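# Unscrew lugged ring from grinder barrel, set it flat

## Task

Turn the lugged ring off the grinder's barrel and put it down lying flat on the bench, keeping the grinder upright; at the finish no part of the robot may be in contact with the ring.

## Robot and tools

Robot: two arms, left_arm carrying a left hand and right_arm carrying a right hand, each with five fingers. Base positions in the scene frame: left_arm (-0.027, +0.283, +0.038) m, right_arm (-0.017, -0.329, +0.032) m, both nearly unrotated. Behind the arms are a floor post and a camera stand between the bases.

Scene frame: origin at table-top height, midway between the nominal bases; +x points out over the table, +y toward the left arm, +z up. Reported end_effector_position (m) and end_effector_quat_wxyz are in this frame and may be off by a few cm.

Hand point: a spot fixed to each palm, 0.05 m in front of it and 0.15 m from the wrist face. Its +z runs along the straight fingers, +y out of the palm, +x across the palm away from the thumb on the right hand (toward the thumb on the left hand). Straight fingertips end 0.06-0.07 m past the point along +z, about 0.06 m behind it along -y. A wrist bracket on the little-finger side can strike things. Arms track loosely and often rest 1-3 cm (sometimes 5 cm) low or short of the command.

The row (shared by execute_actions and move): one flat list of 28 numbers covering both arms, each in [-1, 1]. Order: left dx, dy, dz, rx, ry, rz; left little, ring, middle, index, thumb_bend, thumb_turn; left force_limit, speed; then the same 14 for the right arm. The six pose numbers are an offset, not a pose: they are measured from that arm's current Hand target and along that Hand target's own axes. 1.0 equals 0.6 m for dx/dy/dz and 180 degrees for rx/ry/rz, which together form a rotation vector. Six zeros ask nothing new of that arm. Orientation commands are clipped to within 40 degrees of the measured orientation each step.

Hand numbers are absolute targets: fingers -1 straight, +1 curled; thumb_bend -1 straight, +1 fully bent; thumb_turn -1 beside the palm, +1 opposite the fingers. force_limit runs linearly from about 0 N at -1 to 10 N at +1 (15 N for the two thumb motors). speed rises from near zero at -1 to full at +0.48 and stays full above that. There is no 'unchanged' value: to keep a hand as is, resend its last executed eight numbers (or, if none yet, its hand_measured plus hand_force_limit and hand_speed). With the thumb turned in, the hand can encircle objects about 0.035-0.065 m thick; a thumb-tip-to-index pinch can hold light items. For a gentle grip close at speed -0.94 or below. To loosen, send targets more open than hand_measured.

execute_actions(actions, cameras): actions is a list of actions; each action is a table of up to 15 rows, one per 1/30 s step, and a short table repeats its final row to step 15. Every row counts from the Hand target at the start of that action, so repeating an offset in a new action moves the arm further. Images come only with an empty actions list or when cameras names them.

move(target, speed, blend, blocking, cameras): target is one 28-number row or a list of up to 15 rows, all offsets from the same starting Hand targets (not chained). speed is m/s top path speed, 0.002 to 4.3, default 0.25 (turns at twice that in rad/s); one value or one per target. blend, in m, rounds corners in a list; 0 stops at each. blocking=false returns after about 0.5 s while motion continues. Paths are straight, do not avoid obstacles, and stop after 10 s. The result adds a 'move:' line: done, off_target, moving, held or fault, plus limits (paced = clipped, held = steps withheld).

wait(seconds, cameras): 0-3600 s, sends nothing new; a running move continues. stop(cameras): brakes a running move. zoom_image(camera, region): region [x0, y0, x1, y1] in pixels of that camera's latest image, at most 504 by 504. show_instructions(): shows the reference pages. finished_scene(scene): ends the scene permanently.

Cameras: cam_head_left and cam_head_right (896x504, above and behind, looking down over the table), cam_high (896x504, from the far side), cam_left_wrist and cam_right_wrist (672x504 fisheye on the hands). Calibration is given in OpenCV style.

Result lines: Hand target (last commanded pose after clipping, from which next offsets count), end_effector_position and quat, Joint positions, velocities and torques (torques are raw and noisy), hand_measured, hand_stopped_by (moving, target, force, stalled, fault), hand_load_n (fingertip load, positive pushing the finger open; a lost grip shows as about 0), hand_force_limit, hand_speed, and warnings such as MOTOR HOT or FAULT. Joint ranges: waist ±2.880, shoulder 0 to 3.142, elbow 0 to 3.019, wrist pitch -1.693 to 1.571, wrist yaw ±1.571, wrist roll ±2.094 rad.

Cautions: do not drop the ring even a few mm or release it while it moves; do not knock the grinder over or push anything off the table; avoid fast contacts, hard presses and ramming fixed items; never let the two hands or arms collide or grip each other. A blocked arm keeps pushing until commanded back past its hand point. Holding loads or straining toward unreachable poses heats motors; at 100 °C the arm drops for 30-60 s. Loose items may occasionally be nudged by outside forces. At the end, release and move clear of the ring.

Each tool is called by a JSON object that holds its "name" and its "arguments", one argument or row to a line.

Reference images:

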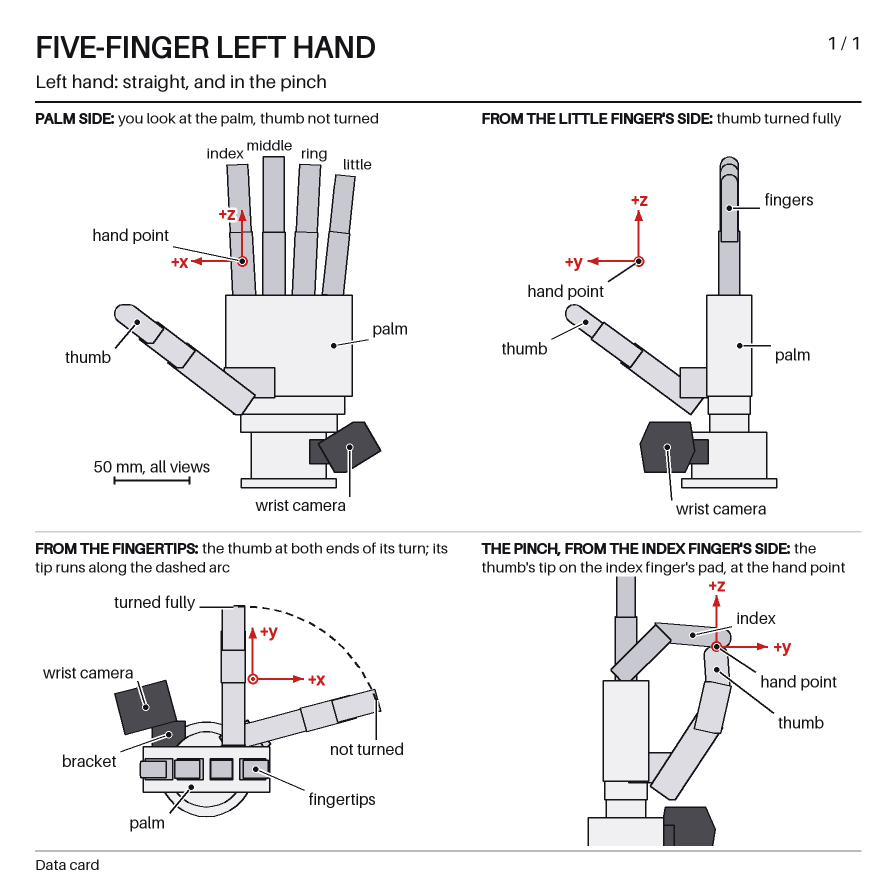

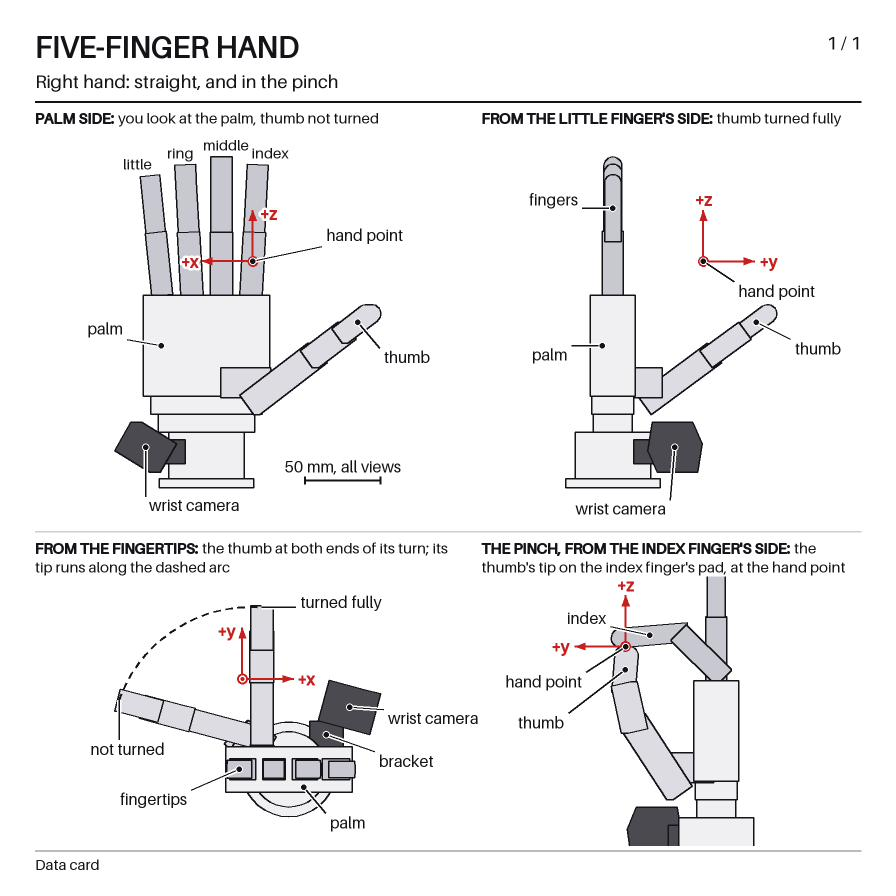

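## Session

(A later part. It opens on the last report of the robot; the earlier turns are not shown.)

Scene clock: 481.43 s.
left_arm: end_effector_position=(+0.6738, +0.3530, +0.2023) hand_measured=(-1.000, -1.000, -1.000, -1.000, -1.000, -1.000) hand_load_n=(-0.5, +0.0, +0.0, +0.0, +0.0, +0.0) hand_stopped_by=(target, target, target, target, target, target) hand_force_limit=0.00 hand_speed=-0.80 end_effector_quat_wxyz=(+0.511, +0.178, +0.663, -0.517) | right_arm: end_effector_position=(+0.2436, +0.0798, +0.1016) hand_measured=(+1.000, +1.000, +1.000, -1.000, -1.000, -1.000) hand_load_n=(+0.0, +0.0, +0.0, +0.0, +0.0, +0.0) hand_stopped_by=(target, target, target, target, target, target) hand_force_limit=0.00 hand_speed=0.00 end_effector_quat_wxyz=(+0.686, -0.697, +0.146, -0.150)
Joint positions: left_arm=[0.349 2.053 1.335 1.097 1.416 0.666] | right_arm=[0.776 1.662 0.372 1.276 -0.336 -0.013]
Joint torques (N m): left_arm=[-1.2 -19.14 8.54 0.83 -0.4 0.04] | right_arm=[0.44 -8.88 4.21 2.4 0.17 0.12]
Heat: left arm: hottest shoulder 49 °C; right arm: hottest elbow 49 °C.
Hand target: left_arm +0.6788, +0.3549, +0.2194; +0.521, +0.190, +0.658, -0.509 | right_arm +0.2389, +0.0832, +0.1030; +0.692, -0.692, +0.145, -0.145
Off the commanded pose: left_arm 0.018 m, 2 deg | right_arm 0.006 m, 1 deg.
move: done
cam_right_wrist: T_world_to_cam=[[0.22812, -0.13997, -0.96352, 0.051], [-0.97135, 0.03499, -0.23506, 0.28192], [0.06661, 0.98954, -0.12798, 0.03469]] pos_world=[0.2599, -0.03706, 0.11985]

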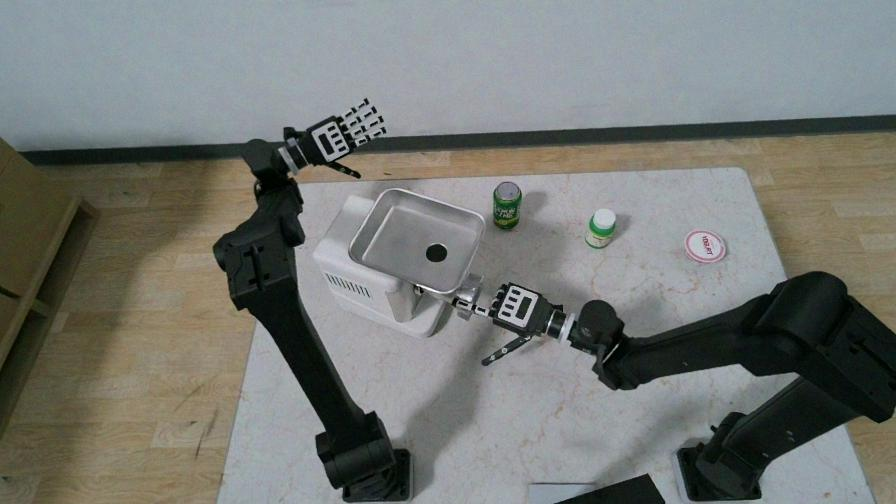

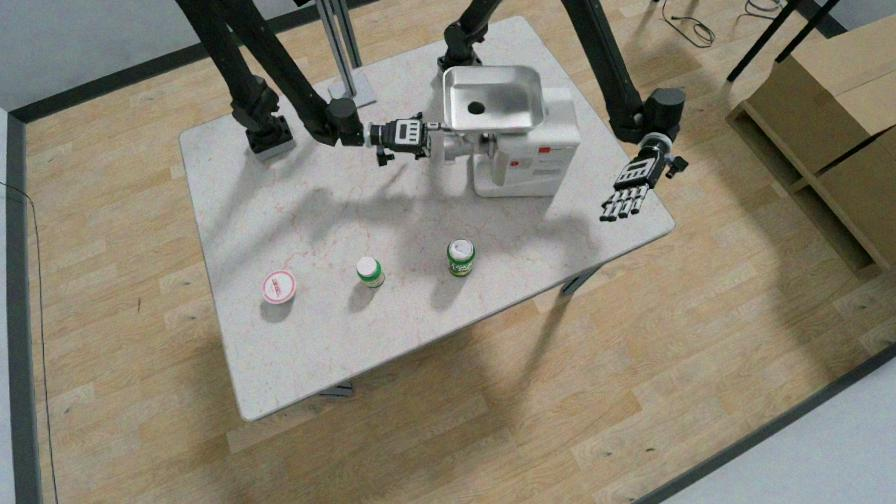

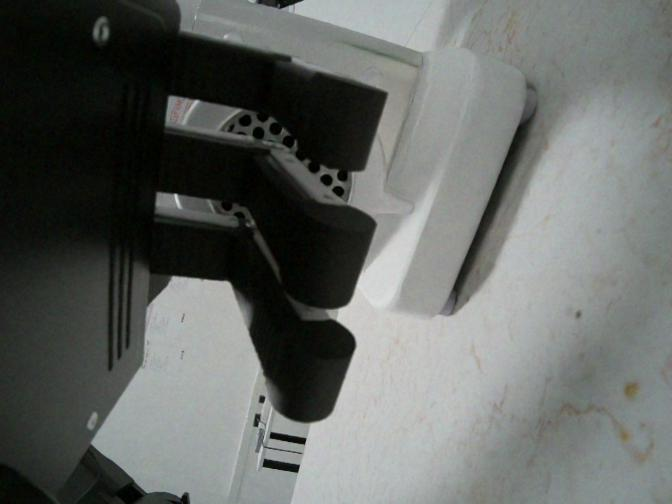

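{"name": "move", "arguments": {
  "target": [
    [0,0,0,0,0,0,-1,-1,-1,-1,-1,-1,0,-0.8,-0.0152,0.0173,-0.012,0,0,0,1,1,1,-1,-1,-1,0,0],
    [0,0,0,0,0,0,-1,-1,-1,-1,-1,-1,0,-0.8,-0.0217,0.0377,-0.013,0,0,0,1,1,1,-1,-1,-1,0,0],
    [0,0,0,0,0,0,-1,-1,-1,-1,-1,-1,0,-0.8,-0.0225,0.059,-0.013,0,0,0,1,1,1,-1,-1,-1,0,0]
  ],
  "speed": 0.05,
  "blend": [0.005,0.005,0],
  "cameras": ["cam_head_left","cam_high","cam_right_wrist"]
}}

{"name": "zoom_image", "arguments": {
  "camera": "cam_right_wrist",
  "region": [160, 0, 460, 225]
}}

{"name": "zoom_image", "arguments": {
  "camera": "cam_head_left",
  "region": [440, 260, 510, 330]
}}

Scene clock: 588.33 s.
left_arm: end_effector_position=(+0.6738, +0.3530, +0.2023) hand_measured=(-1.000, -1.000, -1.000, -1.000, -1.000, -1.000) hand_load_n=(+0.0, +0.0, +0.0, +0.0, +0.0, +0.0) hand_stopped_by=(target, target, target, target, target, target) hand_force_limit=0.00 hand_speed=-0.80 end_effector_quat_wxyz=(+0.511, +0.178, +0.663, -0.517) | right_arm: end_effector_position=(+0.2363, +0.0826, +0.0941) hand_measured=(+1.000, +1.000, +1.000, -1.000, -1.000, -1.000) hand_load_n=(+0.0, +0.0, +0.0, +0.5, +0.0, +0.0) hand_stopped_by=(target, target, target, target, target, target) hand_force_limit=0.00 hand_speed=0.00 end_effector_quat_wxyz=(+0.711, -0.669, +0.141, -0.162)
Joint positions: left_arm=[0.349 2.053 1.335 1.097 1.416 0.666] | right_arm=[0.803 1.794 0.354 1.507 -0.297 0.003]
Joint torques (N m): left_arm=[-0.73 -19.19 8.57 0.8 -0.44 -0.04] | right_arm=[1.03 -6.71 2.1 0.73 -0.03 -0.03]
Heat: left arm: hottest shoulder 50 °C; right arm: hottest elbow 45 °C.
Hand target: left_arm +0.6788, +0.3549, +0.2194; +0.521, +0.190, +0.658, -0.509 | right_arm +0.2235, +0.0815, +0.0677; +0.692, -0.692, +0.145, -0.145
Off the commanded pose: left_arm 0.018 m, 2 deg | right_arm 0.030 m, 4 deg.
move: off_target (right_arm)
cam_right_wrist: T_world_to_cam=[[0.26522, -0.07853, -0.96098, 0.03165], [-0.96075, 0.06253, -0.27027, 0.27149], [0.08131, 0.99495, -0.05887, 0.02091]] pos_world=[0.25074, -0.0353, 0.10502]

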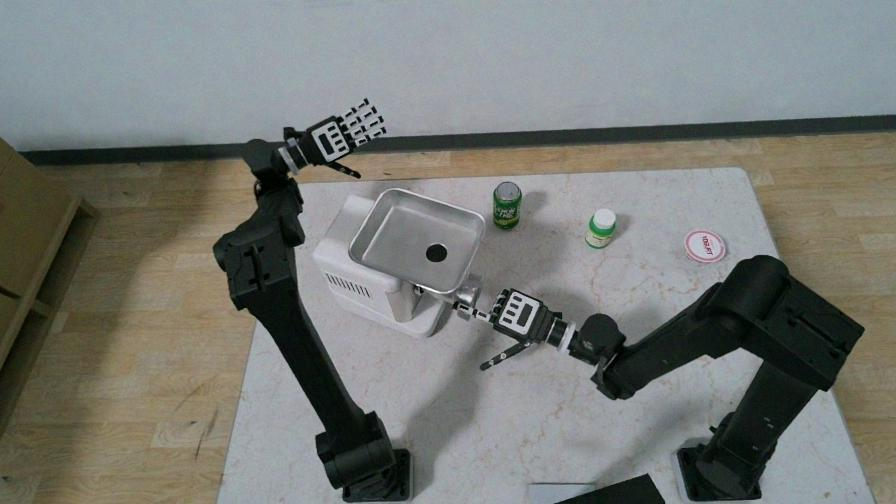

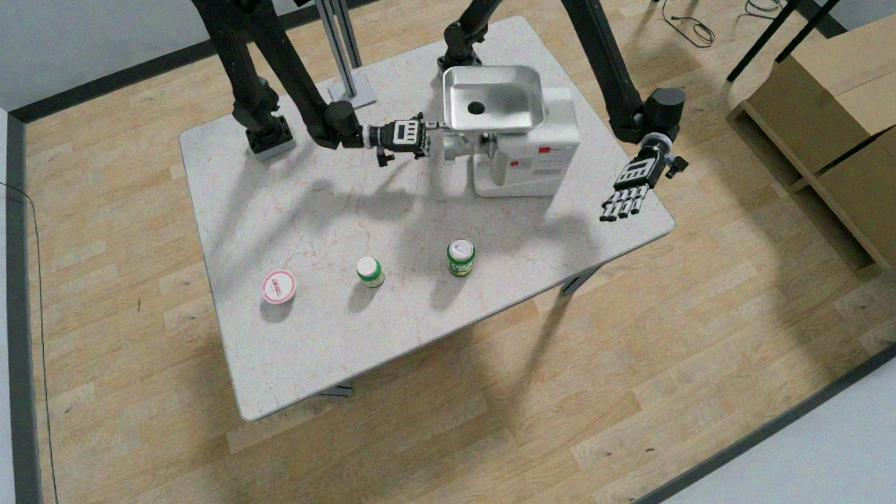

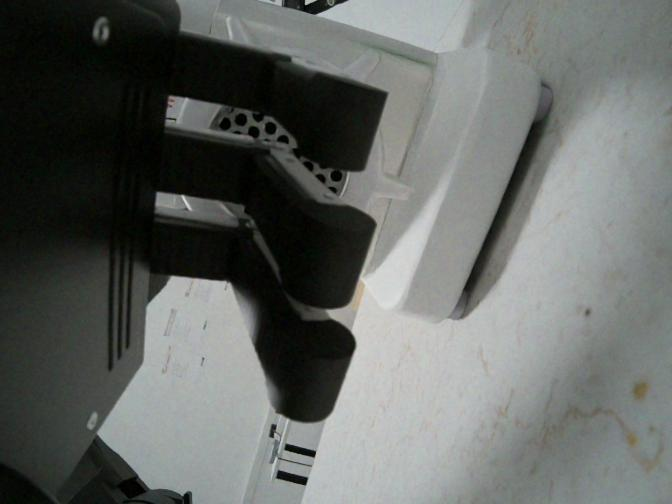

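Scaled by 1.680 from the camera's image (finer frame: 960x720).

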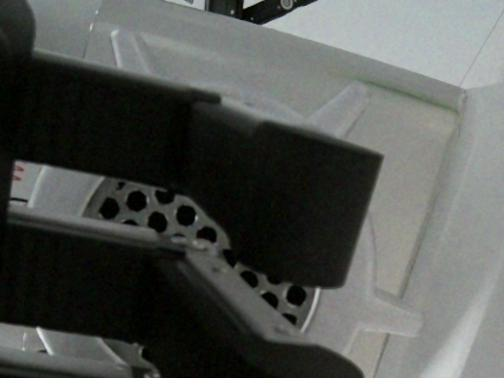

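Scaled by 7.200 from the camera's image (finer frame: 1280x720).

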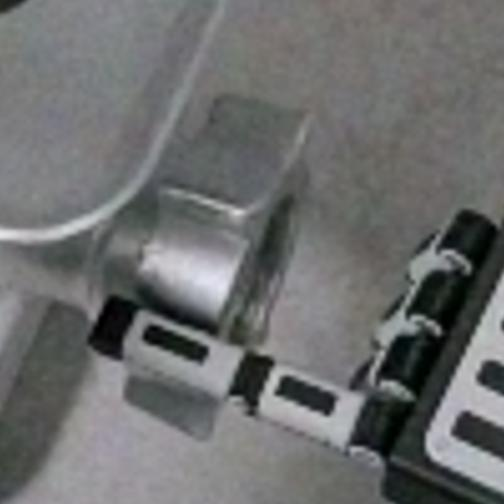

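{"name": "move", "arguments": {
  "target": [0,0,0,0,0,0,-1,-1,-1,-1,-1,-1,0,-0.8,0,0.025,0,0,0,0,1,1,1,-1,-1,-1,0,0],
  "speed": 0.05
}}

Scene clock: 602.63 s.
left_arm: end_effector_position=(+0.6738, +0.3530, +0.2023) hand_measured=(-1.000, -1.000, -1.000, -1.000, -1.000, -1.000) hand_load_n=(+0.0, +0.0, +0.0, +0.0, +0.0, +0.0) hand_stopped_by=(target, target, target, target, target, target) hand_force_limit=0.00 hand_speed=-0.80 end_effector_quat_wxyz=(+0.511, +0.178, +0.663, -0.517) | right_arm: end_effector_position=(+0.2368, +0.0854, +0.0924) hand_measured=(+1.000, +1.000, +1.000, -1.000, -1.000, -1.000) hand_load_n=(+0.0, +0.0, +0.0, +0.5, +0.0, -0.5) hand_stopped_by=(target, target, target, target, target, target) hand_force_limit=0.00 hand_speed=0.00 end_effector_quat_wxyz=(+0.721, -0.660, +0.141, -0.161)
Joint positions: left_arm=[0.349 2.053 1.335 1.097 1.416 0.666] | right_arm=[0.804 1.842 0.363 1.574 -0.298 0.019]
Joint torques (N m): left_arm=[-1.08 -19.14 8.35 0.77 -0.39 0.01] | right_arm=[0.73 -5.19 1.44 0.76 -0.03 -0.19]
Heat: left arm: hottest shoulder 50 °C; right arm: hottest elbow 45 °C.
Hand target: left_arm +0.6788, +0.3549, +0.2194; +0.521, +0.190, +0.658, -0.509 | right_arm +0.2234, +0.0815, +0.0526; +0.692, -0.692, +0.145, -0.145
Off the commanded pose: left_arm 0.018 m, 2 deg | right_arm 0.042 m, 5 deg.
joint read past its limit (right arm) — joint 4 (wrist pitch), upper limit.
move: off_target (right_arm)

{"name": "move", "arguments": {
  "target": [
    [0,0,0,0,0,0,-1,-1,-1,-1,-1,-1,0,-0.8,0.017,-0.0873,-0.0063,0,0,0,1,1,1,-1,-1,-1,0,0],
    [0,0,0,0,0,0,-1,-1,-1,-1,-1,-1,0,-0.8,0.0243,-0.1223,-0.023,-0.139,0,0,1,1,1,-1,-1,-1,0,0]
  ],
  "speed": 0.08,
  "blend": [0.01,0],
  "cameras": ["cam_head_left","cam_high","cam_right_wrist"]
}}

{"name": "zoom_image", "arguments": {
  "camera": "cam_head_left",
  "region": [430, 260, 570, 370]
}}

Scene clock: 635.37 s.
left_arm: end_effector_position=(+0.6738, +0.3530, +0.2023) hand_measured=(-1.000, -1.000, -1.000, -1.000, -1.000, -1.000) hand_load_n=(+0.0, +0.0, -0.5, +0.0, +0.0, +0.0) hand_stopped_by=(target, target, target, target, target, target) hand_force_limit=0.00 hand_speed=-0.80 end_effector_quat_wxyz=(+0.511, +0.178, +0.663, -0.517) | right_arm: end_effector_position=(+0.2199, +0.0492, +0.1037) hand_measured=(+1.000, +1.000, +1.000, -1.000, -1.000, -1.000) hand_load_n=(+0.0, +0.0, +0.0, +0.0, +0.0, +0.0) hand_stopped_by=(target, target, target, target, target, target) hand_force_limit=0.00 hand_speed=0.00 end_effector_quat_wxyz=(-0.511, +0.833, -0.187, +0.096)
Joint positions: left_arm=[0.349 2.053 1.335 1.097 1.416 0.666] | right_arm=[0.8 1.259 0.501 0.259 -0.291 -0.12]
Joint torques (N m): left_arm=[-0.67 -19.31 8.59 0.81 -0.36 -0.04] | right_arm=[-0.03 -9.05 11.6 0.91 0.26 -0.12]
Heat: left arm: hottest shoulder 50 °C; right arm: hottest elbow 44 °C.
Hand target: left_arm +0.6788, +0.3549, +0.2194; +0.521, +0.190, +0.658, -0.509 | right_arm +0.2312, +0.0630, +0.1260; -0.525, +0.826, -0.173, +0.110
Off the commanded pose: left_arm 0.018 m, 2 deg | right_arm 0.029 m, 3 deg.
move: off_target (right_arm)
cam_right_wrist: T_world_to_cam=[[0.02208, -0.51638, -0.85607, 0.10674], [-0.99968, -0.02191, -0.01256, 0.24643], [-0.01227, 0.85608, -0.5167, 0.13101]] pos_world=[0.24561, -0.05163, 0.16217]

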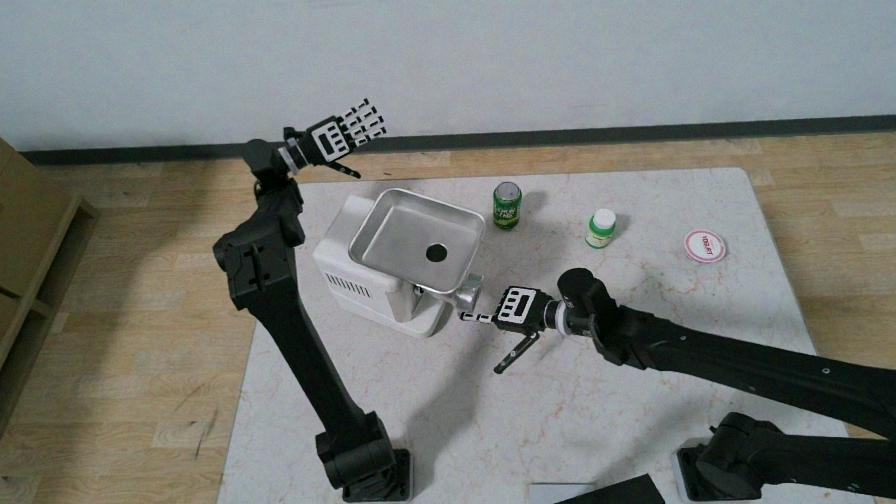

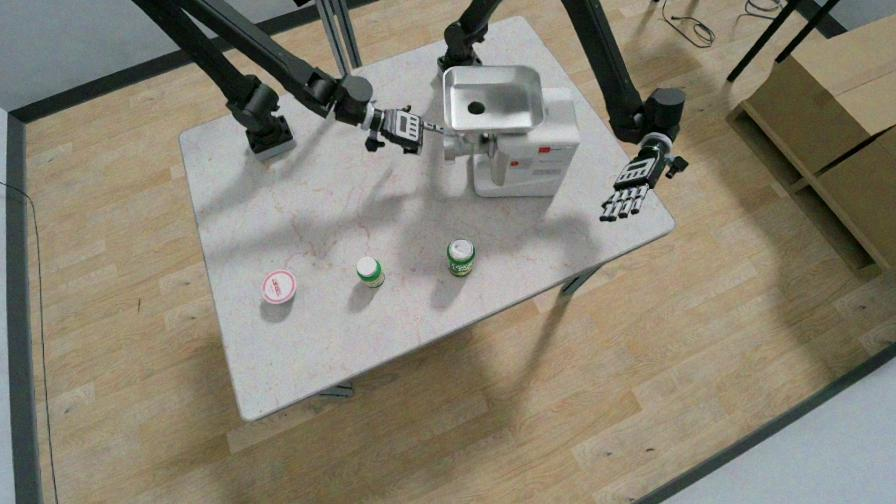

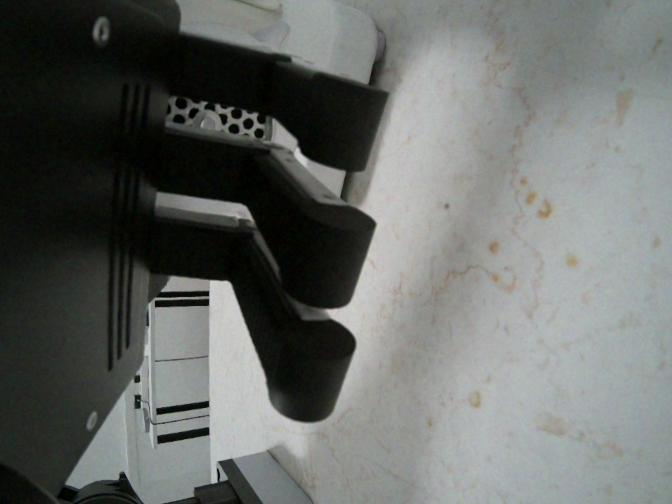

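Scaled by 3.600 from the camera's image (finer frame: 1280x720).

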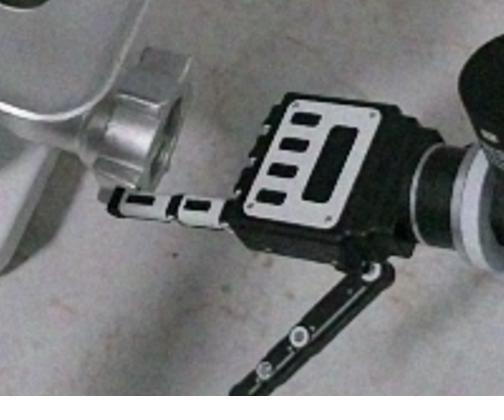

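{"name": "move", "arguments": {
  "target": [0,0,0,0,0,0,-1,-1,-1,-1,-1,-1,0,-0.8,-0.005,0.0068,0.0327,0,0,0,1,1,1,-1,-1,-1,0,0],
  "speed": 0.05,
  "cameras": ["cam_head_left","cam_high"]
}}

{"name": "zoom_image", "arguments": {
  "camera": "cam_head_left",
  "region": [440, 260, 510, 330]
}}

Scene clock: 659.53 s.
left_arm: end_effector_position=(+0.6738, +0.3530, +0.2023) hand_measured=(-1.000, -1.000, -1.000, -1.000, -1.000, -1.000) hand_load_n=(+0.0, +0.0, +0.0, +0.0, +0.0, +0.0) hand_stopped_by=(target, target, target, target, target, target) hand_force_limit=0.00 hand_speed=-0.80 end_effector_quat_wxyz=(+0.511, +0.178, +0.663, -0.517) | right_arm: end_effector_position=(+0.2226, +0.0583, +0.0938) hand_measured=(+1.000, +1.000, +1.000, -1.000, -1.000, -1.000) hand_load_n=(+0.0, +0.0, +0.0, +0.0, +0.0, +0.0) hand_stopped_by=(target, target, target, target, target, target) hand_force_limit=0.00 hand_speed=0.00 end_effector_quat_wxyz=(-0.504, +0.838, -0.186, +0.098)
Joint positions: left_arm=[0.349 2.053 1.335 1.097 1.416 0.666] | right_arm=[0.819 1.309 0.52 0.276 -0.266 -0.121]
Joint torques (N m): left_arm=[-0.85 -19.31 8.51 0.62 -0.38 0.05] | right_arm=[0.26 -7.71 11.34 2.4 0.11 -0.05]
Heat: left arm: hottest shoulder 50 °C; right arm: hottest elbow 48 °C.
Hand target: left_arm +0.6788, +0.3549, +0.2194; +0.521, +0.190, +0.658, -0.509 | right_arm +0.2349, +0.0789, +0.1139; -0.525, +0.826, -0.173, +0.110
Off the commanded pose: left_arm 0.018 m, 2 deg | right_arm 0.031 m, 3 deg.
move: off_target (right_arm)

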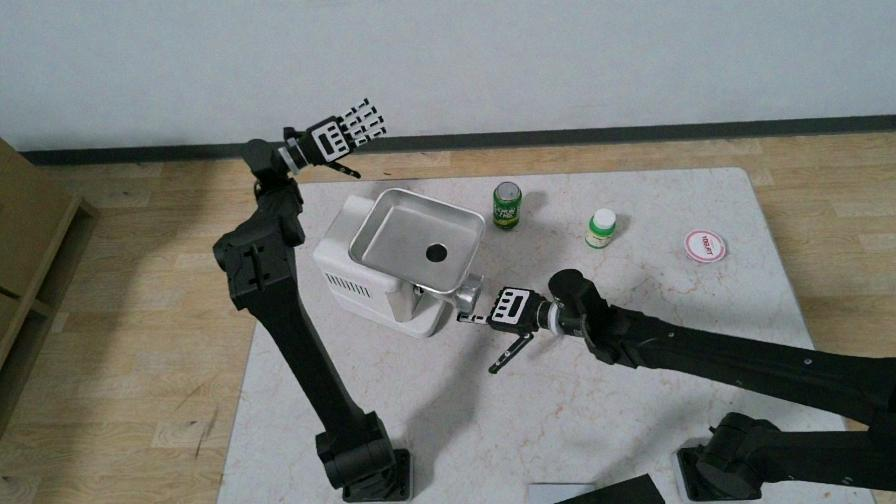

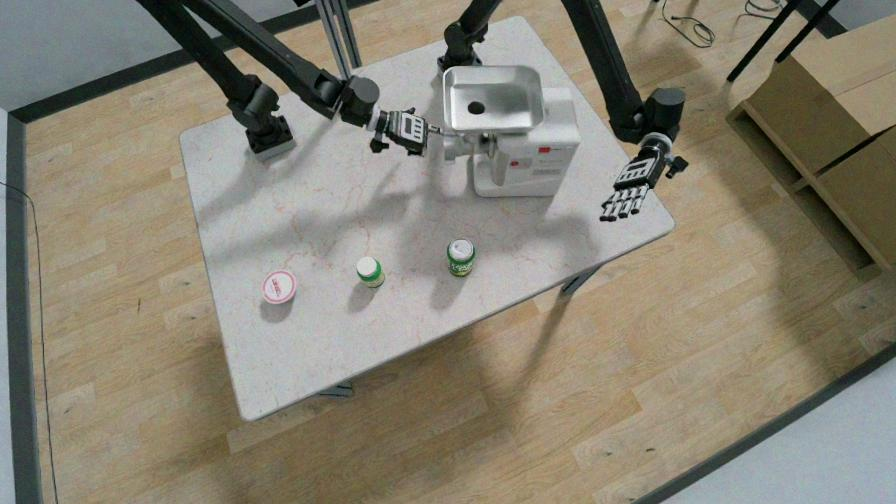

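Scaled by 7.200 from the camera's image (finer frame: 1280x720).

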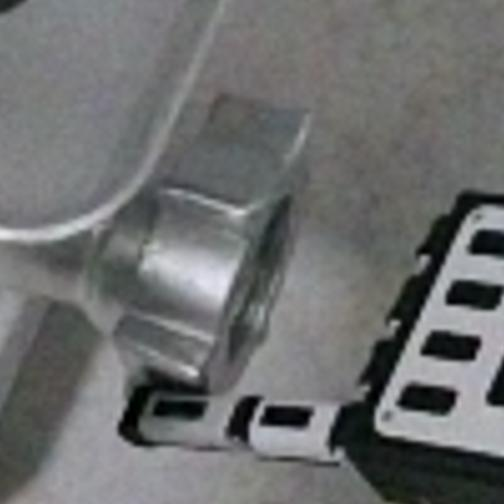

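{"name": "move", "arguments": {
  "target": [0,0,0,0,0,0,-1,-1,-1,-1,-1,-1,0,-0.8,0.005,0.0425,0.0272,0,0,0,1,1,1,-1,-1,-1,0,0],
  "speed": 0.05
}}

Scene clock: 670.13 s.
left_arm: end_effector_position=(+0.6738, +0.3530, +0.2023) hand_measured=(-1.000, -1.000, -1.000, -1.000, -1.000, -1.000) hand_load_n=(+0.0, +0.0, +0.0, +0.0, +0.0, +0.0) hand_stopped_by=(target, target, target, target, target, target) hand_force_limit=0.00 hand_speed=-0.80 end_effector_quat_wxyz=(+0.511, +0.178, +0.663, -0.517) | right_arm: end_effector_position=(+0.2267, +0.0713, +0.0754) hand_measured=(+1.000, +1.000, +1.000, -1.000, -1.000, -1.000) hand_load_n=(+0.0, +0.0, +0.0, +0.0, +0.0, +0.0) hand_stopped_by=(target, target, target, target, target, target) hand_force_limit=0.00 hand_speed=0.00 end_effector_quat_wxyz=(-0.514, +0.833, -0.177, +0.096)
Joint positions: left_arm=[0.349 2.053 1.335 1.097 1.416 0.666] | right_arm=[0.826 1.405 0.52 0.395 -0.279 -0.121]
Joint torques (N m): left_arm=[-1.73 -19.49 8.4 0.57 -0.34 0.04] | right_arm=[-0.91 -8.41 9.26 2.35 0.43 -0.05]
Heat: left arm: hottest shoulder 50 °C; right arm: hottest elbow 50 °C.
Hand target: left_arm +0.6788, +0.3549, +0.2194; +0.521, +0.190, +0.658, -0.509 | right_arm +0.2393, +0.0814, +0.0840; -0.525, +0.826, -0.173, +0.110
Off the commanded pose: left_arm 0.018 m, 2 deg | right_arm 0.018 m, 2 deg.
move: off_target (right_arm)

{"name": "move", "arguments": {
  "target": [0,0,0,0,0,0,-1,-1,-1,-1,-1,-1,0,-0.8,0.025,0.045,0.015,0,0,0,1,1,1,-1,-1,-1,0,0],
  "speed": 0.05,
  "cameras": ["cam_head_left","cam_high","cam_right_wrist"]
}}

{"name": "zoom_image", "arguments": {
  "camera": "cam_head_left",
  "region": [440, 260, 510, 330]
}}

{"name": "zoom_image", "arguments": {
  "camera": "cam_right_wrist",
  "region": [160, 0, 460, 225]
}}

Scene clock: 680.83 s.
left_arm: end_effector_position=(+0.6738, +0.3530, +0.2023) hand_measured=(-1.000, -1.000, -1.000, -1.000, -1.000, -1.000) hand_load_n=(+0.0, +0.0, +0.0, +0.0, +0.0, +0.0) hand_stopped_by=(target, target, target, target, target, target) hand_force_limit=0.00 hand_speed=-0.80 end_effector_quat_wxyz=(+0.511, +0.178, +0.663, -0.517) | right_arm: end_effector_position=(+0.2290, +0.0785, +0.0569) hand_measured=(+1.000, +1.000, +1.000, -1.000, -1.000, -1.000) hand_load_n=(+0.0, +0.0, +0.5, +0.0, -0.5, +0.0) hand_stopped_by=(target, target, target, target, target, target) hand_force_limit=0.00 hand_speed=0.00 end_effector_quat_wxyz=(-0.525, +0.831, -0.162, +0.086)
Joint positions: left_arm=[0.349 2.053 1.335 1.097 1.416 0.666] | right_arm=[0.816 1.495 0.52 0.499 -0.324 -0.133]
Joint torques (N m): left_arm=[-1.26 -19.25 8.58 0.57 -0.42 -0.02] | right_arm=[-3.84 -8.59 7.1 2.37 0.66 -0.16]
Heat: left arm: hottest shoulder 50 °C; right arm: hottest elbow 51 °C.
Hand target: left_arm +0.6788, +0.3549, +0.2194; +0.521, +0.190, +0.658, -0.509 | right_arm +0.2517, +0.0724, +0.0558; -0.525, +0.826, -0.173, +0.110
Off the commanded pose: left_arm 0.018 m, 2 deg | right_arm 0.024 m, 3 deg.
move: off_target (right_arm)
cam_right_wrist: T_world_to_cam=[[0.0607, -0.49388, -0.86741, 0.0717], [-0.99692, -0.07325, -0.02806, 0.25989], [-0.04968, 0.86644, -0.49681, 0.0884]] pos_world=[0.25913, -0.02214, 0.11341]

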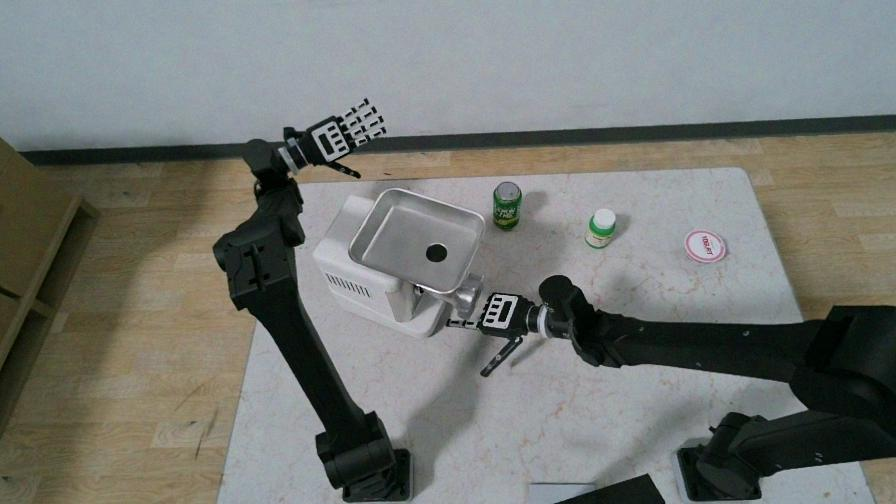

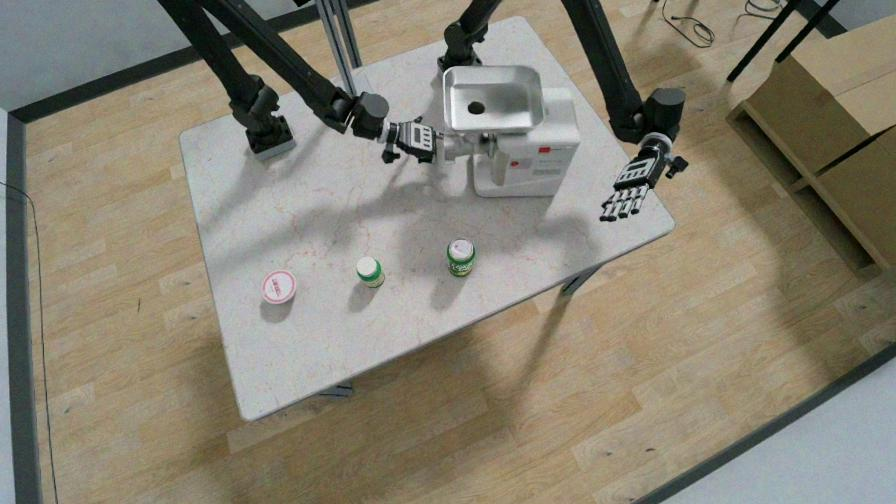

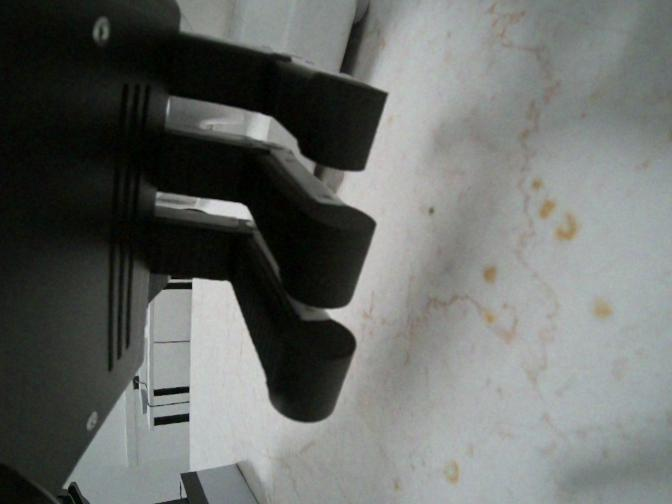

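Scaled by 7.200 from the camera's image (finer frame: 1280x720).

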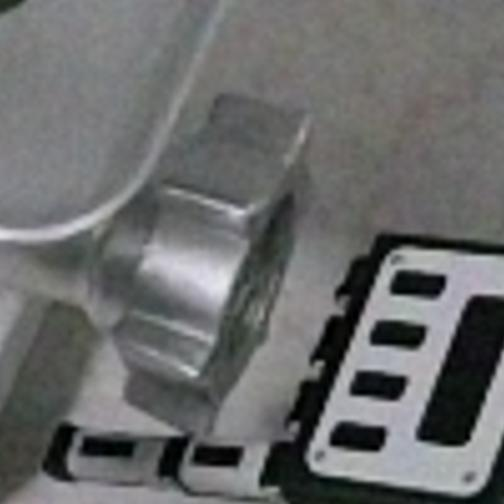

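Scaled by 1.680 from the camera's image (finer frame: 960x720).

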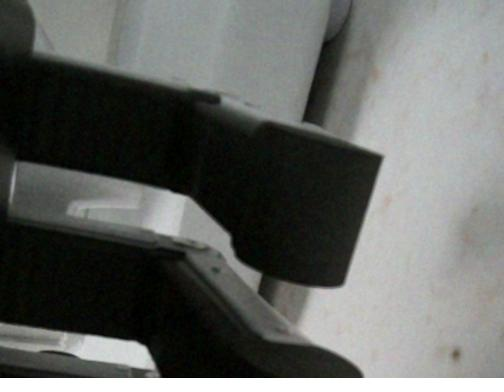

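{"name": "move", "arguments": {
  "target": [
    [0,0,0,0,0,0,-1,-1,-1,-1,-1,-1,0,-0.8,-0.0495,-0.0222,-0.0952,0,0,0,1,1,1,-1,-1,-1,0,0],
    [0,0,0,0,0,0,-1,-1,-1,-1,-1,-1,0,-0.8,-0.0062,-0.119,-0.1398,0,0,0,1,1,1,-1,-1,-1,0,0]
  ],
  "speed": 0.1,
  "blend": [0.01,0],
  "cameras": ["cam_head_left","cam_high","cam_right_wrist"]
}}

{"name": "zoom_image", "arguments": {
  "camera": "cam_right_wrist",
  "region": [160, 0, 460, 225]
}}

{"name": "zoom_image", "arguments": {
  "camera": "cam_head_left",
  "region": [430, 260, 570, 370]
}}

Scene clock: 749.90 s.
left_arm: end_effector_position=(+0.6738, +0.3530, +0.2023) hand_measured=(-1.000, -1.000, -1.000, -1.000, -1.000, -1.000) hand_load_n=(+0.0, +0.0, +0.0, +0.0, +0.0, +0.0) hand_stopped_by=(target, target, target, target, target, target) hand_force_limit=0.00 hand_speed=-0.80 end_effector_quat_wxyz=(+0.511, +0.178, +0.663, -0.517) | right_arm: end_effector_position=(+0.2144, +0.0242, +0.1336) hand_measured=(+1.000, +1.000, +1.000, -1.000, -1.000, -1.000) hand_load_n=(+0.0, +0.0, +0.0, +0.0, +0.0, +0.0) hand_stopped_by=(target, target, target, target, target, target) hand_force_limit=0.00 hand_speed=0.00 end_effector_quat_wxyz=(-0.512, +0.834, -0.181, +0.095)
Joint positions: left_arm=[0.349 2.053 1.335 1.097 1.416 0.666] | right_arm=[0.753 1.111 0.496 0.11 -0.34 -0.153]
Joint torques (N m): left_arm=[-1.03 -18.55 8.59 0.64 -0.35 -0.04] | right_arm=[-1.9 -7.12 12.3 0.95 -0.09 -0.14]
Heat: left arm: hottest shoulder 50 °C; right arm: hottest elbow 49 °C.
Hand target: left_arm +0.6788, +0.3549, +0.2194; +0.521, +0.190, +0.658, -0.509 | right_arm +0.2299, +0.0319, +0.1558; -0.525, +0.826, -0.173, +0.110
Off the commanded pose: left_arm 0.018 m, 2 deg | right_arm 0.028 m, 3 deg.
move: off_target (right_arm)
cam_right_wrist: T_world_to_cam=[[0.03184, -0.51613, -0.85592, 0.11742], [-0.9993, -0.03303, -0.01726, 0.24156], [-0.01937, 0.85587, -0.51683, 0.16931]] pos_world=[0.24093, -0.07633, 0.19217]

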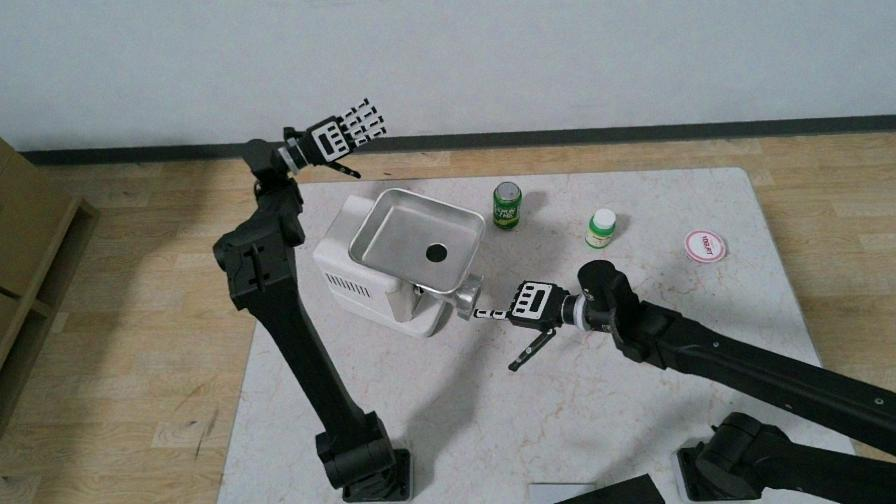

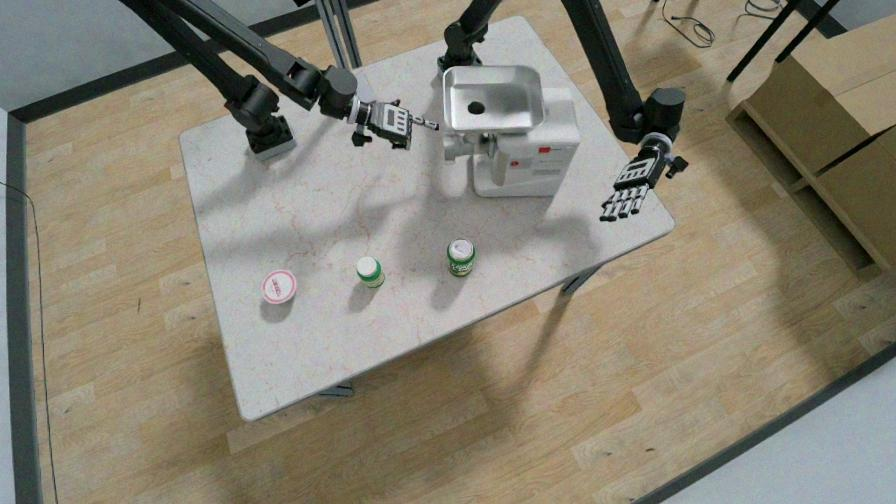

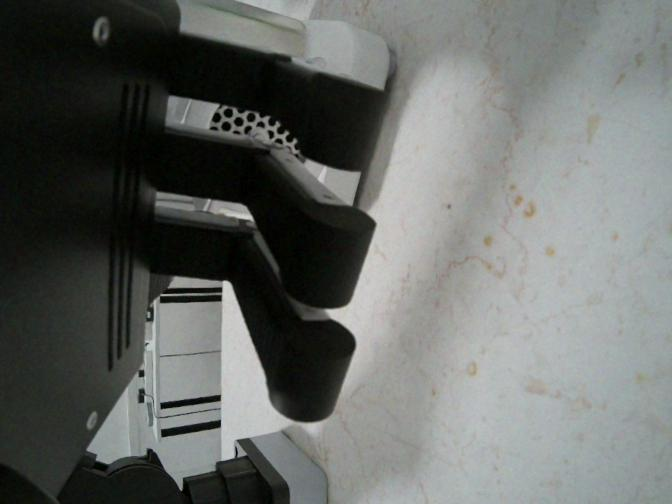

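Scaled by 1.680 from the camera's image (finer frame: 960x720).

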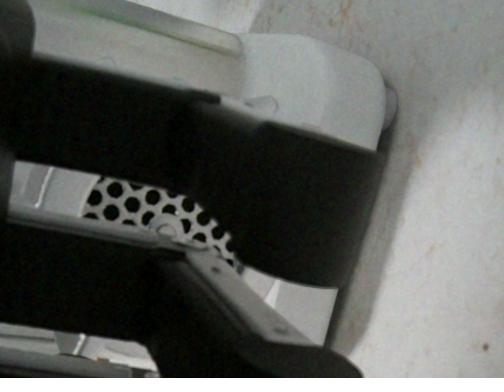

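Scaled by 3.600 from the camera's image (finer frame: 1280x720).

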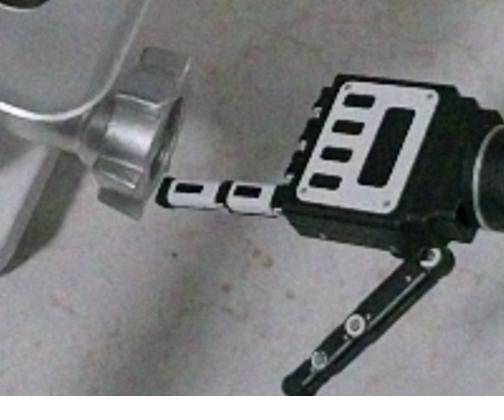

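{"name": "move", "arguments": {
  "target": [0,0,0,0,0,0,-1,-1,-1,-1,-1,-1,0,-0.8,0.0083,-0.0372,0.0562,0,0,0,1,1,1,-1,-1,-1,0,0],
  "speed": 0.06,
  "cameras": ["cam_head_left","cam_high","cam_right_wrist"]
}}

{"name": "zoom_image", "arguments": {
  "camera": "cam_head_left",
  "region": [440, 260, 510, 330]
}}

Scene clock: 766.73 s.
left_arm: end_effector_position=(+0.6738, +0.3530, +0.2023) hand_measured=(-1.000, -1.000, -1.000, -1.000, -1.000, -1.000) hand_load_n=(+0.0, +0.0, +0.0, +0.0, +0.0, +0.0) hand_stopped_by=(target, target, target, target, target, target) hand_force_limit=0.00 hand_speed=-0.80 end_effector_quat_wxyz=(+0.511, +0.178, +0.663, -0.517) | right_arm: end_effector_position=(+0.2410, +0.0496, +0.1432) hand_measured=(+1.000, +1.000, +1.000, -1.000, -1.000, -1.000) hand_load_n=(+0.0, +0.0, +0.0, +0.0, +0.0, +0.0) hand_stopped_by=(target, target, target, target, target, target) hand_force_limit=0.00 hand_speed=0.00 end_effector_quat_wxyz=(-0.511, +0.834, -0.183, +0.103)
Joint positions: left_arm=[0.349 2.053 1.335 1.097 1.416 0.666] | right_arm=[0.759 1.202 0.591 0.11 -0.318 -0.153]
Joint torques (N m): left_arm=[-0.44 -19.31 8.59 0.58 -0.42 -0.02] | right_arm=[0.32 -7.18 12.51 1.62 0.07 0.01]
Heat: left arm: hottest shoulder 50 °C; right arm: hottest elbow 50 °C.
Hand target: left_arm +0.6788, +0.3549, +0.2194; +0.521, +0.190, +0.658, -0.509 | right_arm +0.2505, +0.0666, +0.1619; -0.525, +0.826, -0.173, +0.110
Off the commanded pose: left_arm 0.018 m, 2 deg | right_arm 0.027 m, 2 deg.
move: off_target (right_arm)
cam_right_wrist: T_world_to_cam=[[0.03471, -0.52004, -0.85344, 0.13711], [-0.99939, -0.02068, -0.02804, 0.27014], [-0.00306, 0.85389, -0.52044, 0.14968]] pos_world=[0.26567, -0.05093, 0.20249]

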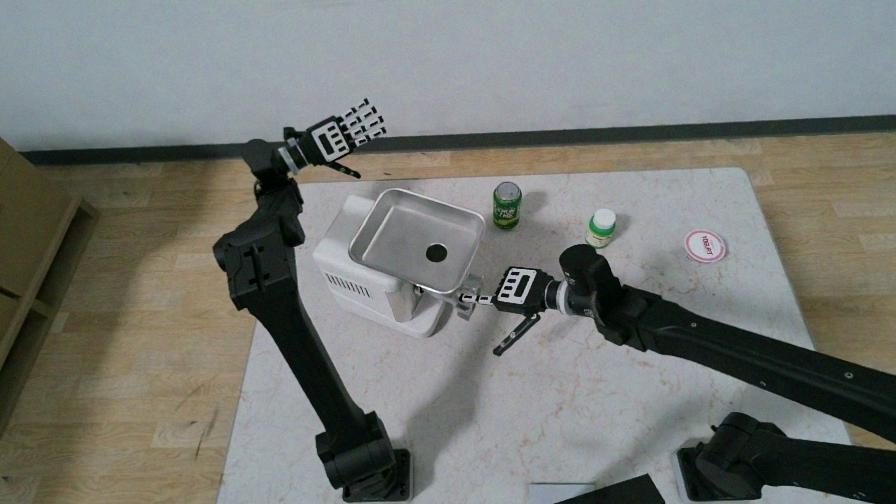

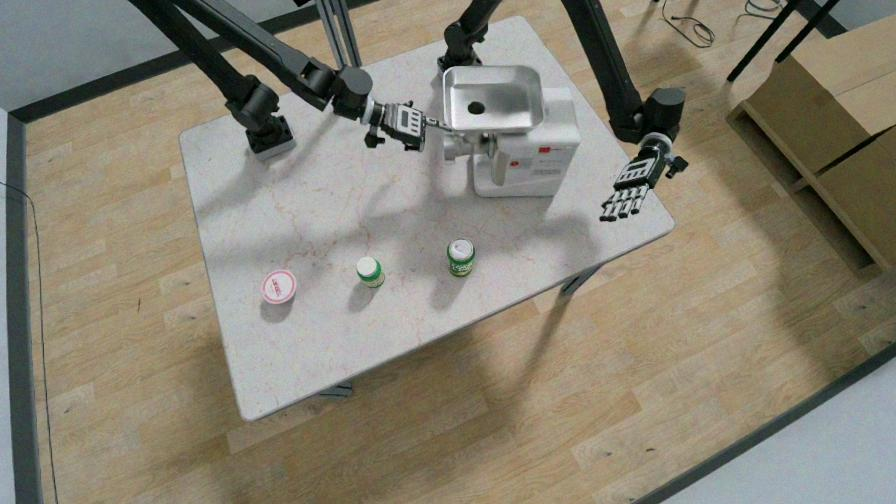

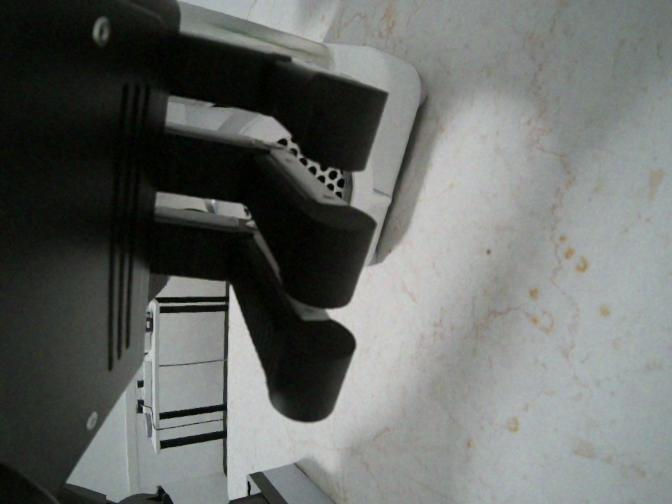

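Scaled by 7.200 from the camera's image (finer frame: 1280x720).

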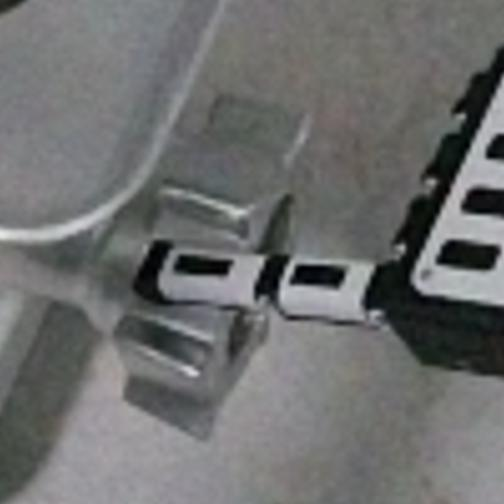

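{"name": "move", "arguments": {
  "target": [
    [0,0,0,0,0,0,-1,-1,-1,-1,-1,-1,0,-0.8,-0.0167,0.0196,0.0092,0,0,0,1,1,1,-1,-1,-1,0,0],
    [0,0,0,0,0,0,-1,-1,-1,-1,-1,-1,0,-0.8,-0.0167,0.095,0.0444,0,0,0,1,1,1,-1,-1,-1,0,0]
  ],
  "speed": 0.04,
  "cameras": ["cam_head_left"]
}}

{"name": "zoom_image", "arguments": {
  "camera": "cam_head_left",
  "region": [440, 260, 510, 330]
}}

Scene clock: 784.43 s.
left_arm: end_effector_position=(+0.6738, +0.3530, +0.2023) hand_measured=(-1.000, -1.000, -1.000, -1.000, -1.000, -1.000) hand_load_n=(+0.0, +0.0, +0.0, +0.0, +0.0, +0.0) hand_stopped_by=(target, target, target, target, target, target) hand_force_limit=0.00 hand_speed=-0.80 end_effector_quat_wxyz=(+0.511, +0.178, +0.663, -0.517) | right_arm: end_effector_position=(+0.2434, +0.0769, +0.1196) hand_measured=(+1.000, +1.000, +1.000, -1.000, -1.000, -1.000) hand_load_n=(+0.0, +0.0, +0.0, +0.5, +0.0, +0.0) hand_stopped_by=(target, target, target, target, target, target) hand_force_limit=0.00 hand_speed=0.00 end_effector_quat_wxyz=(-0.542, +0.816, -0.162, +0.114)
Joint positions: left_arm=[0.349 2.053 1.335 1.097 1.416 0.666] | right_arm=[0.8 1.327 0.558 0.352 -0.304 -0.143]
Joint torques (N m): left_arm=[-1.32 -18.49 8.51 0.65 -0.4 0] | right_arm=[-0.79 -6.71 6.69 1.47 0.49 0.04]
Heat: left arm: hottest shoulder 51 °C; right arm: hottest elbow 51 °C.
Hand target: left_arm +0.6788, +0.3549, +0.2194; +0.521, +0.190, +0.658, -0.509 | right_arm +0.2413, +0.0706, +0.0990; -0.525, +0.826, -0.173, +0.110
Off the commanded pose: left_arm 0.018 m, 2 deg | right_arm 0.022 m, 3 deg.
move: off_target (right_arm)

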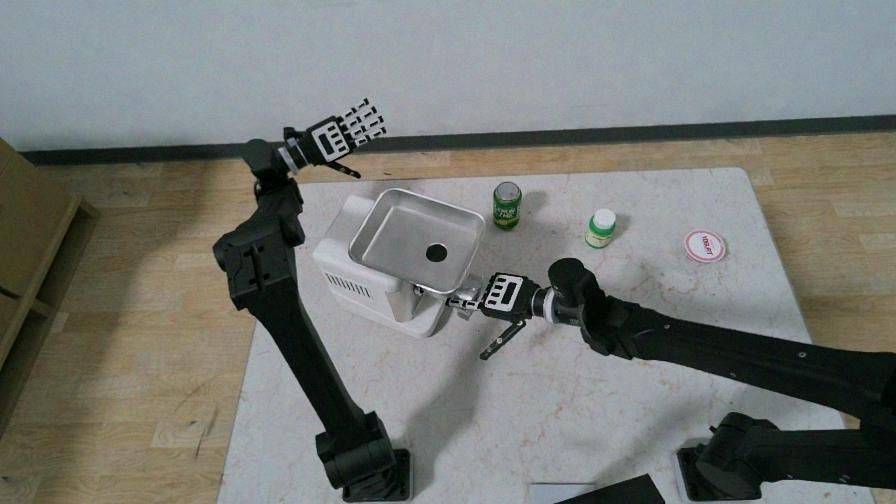

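Scaled by 7.200 from the camera's image (finer frame: 1280x720).

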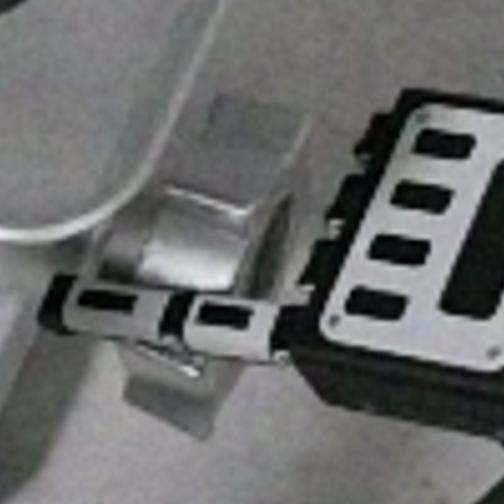

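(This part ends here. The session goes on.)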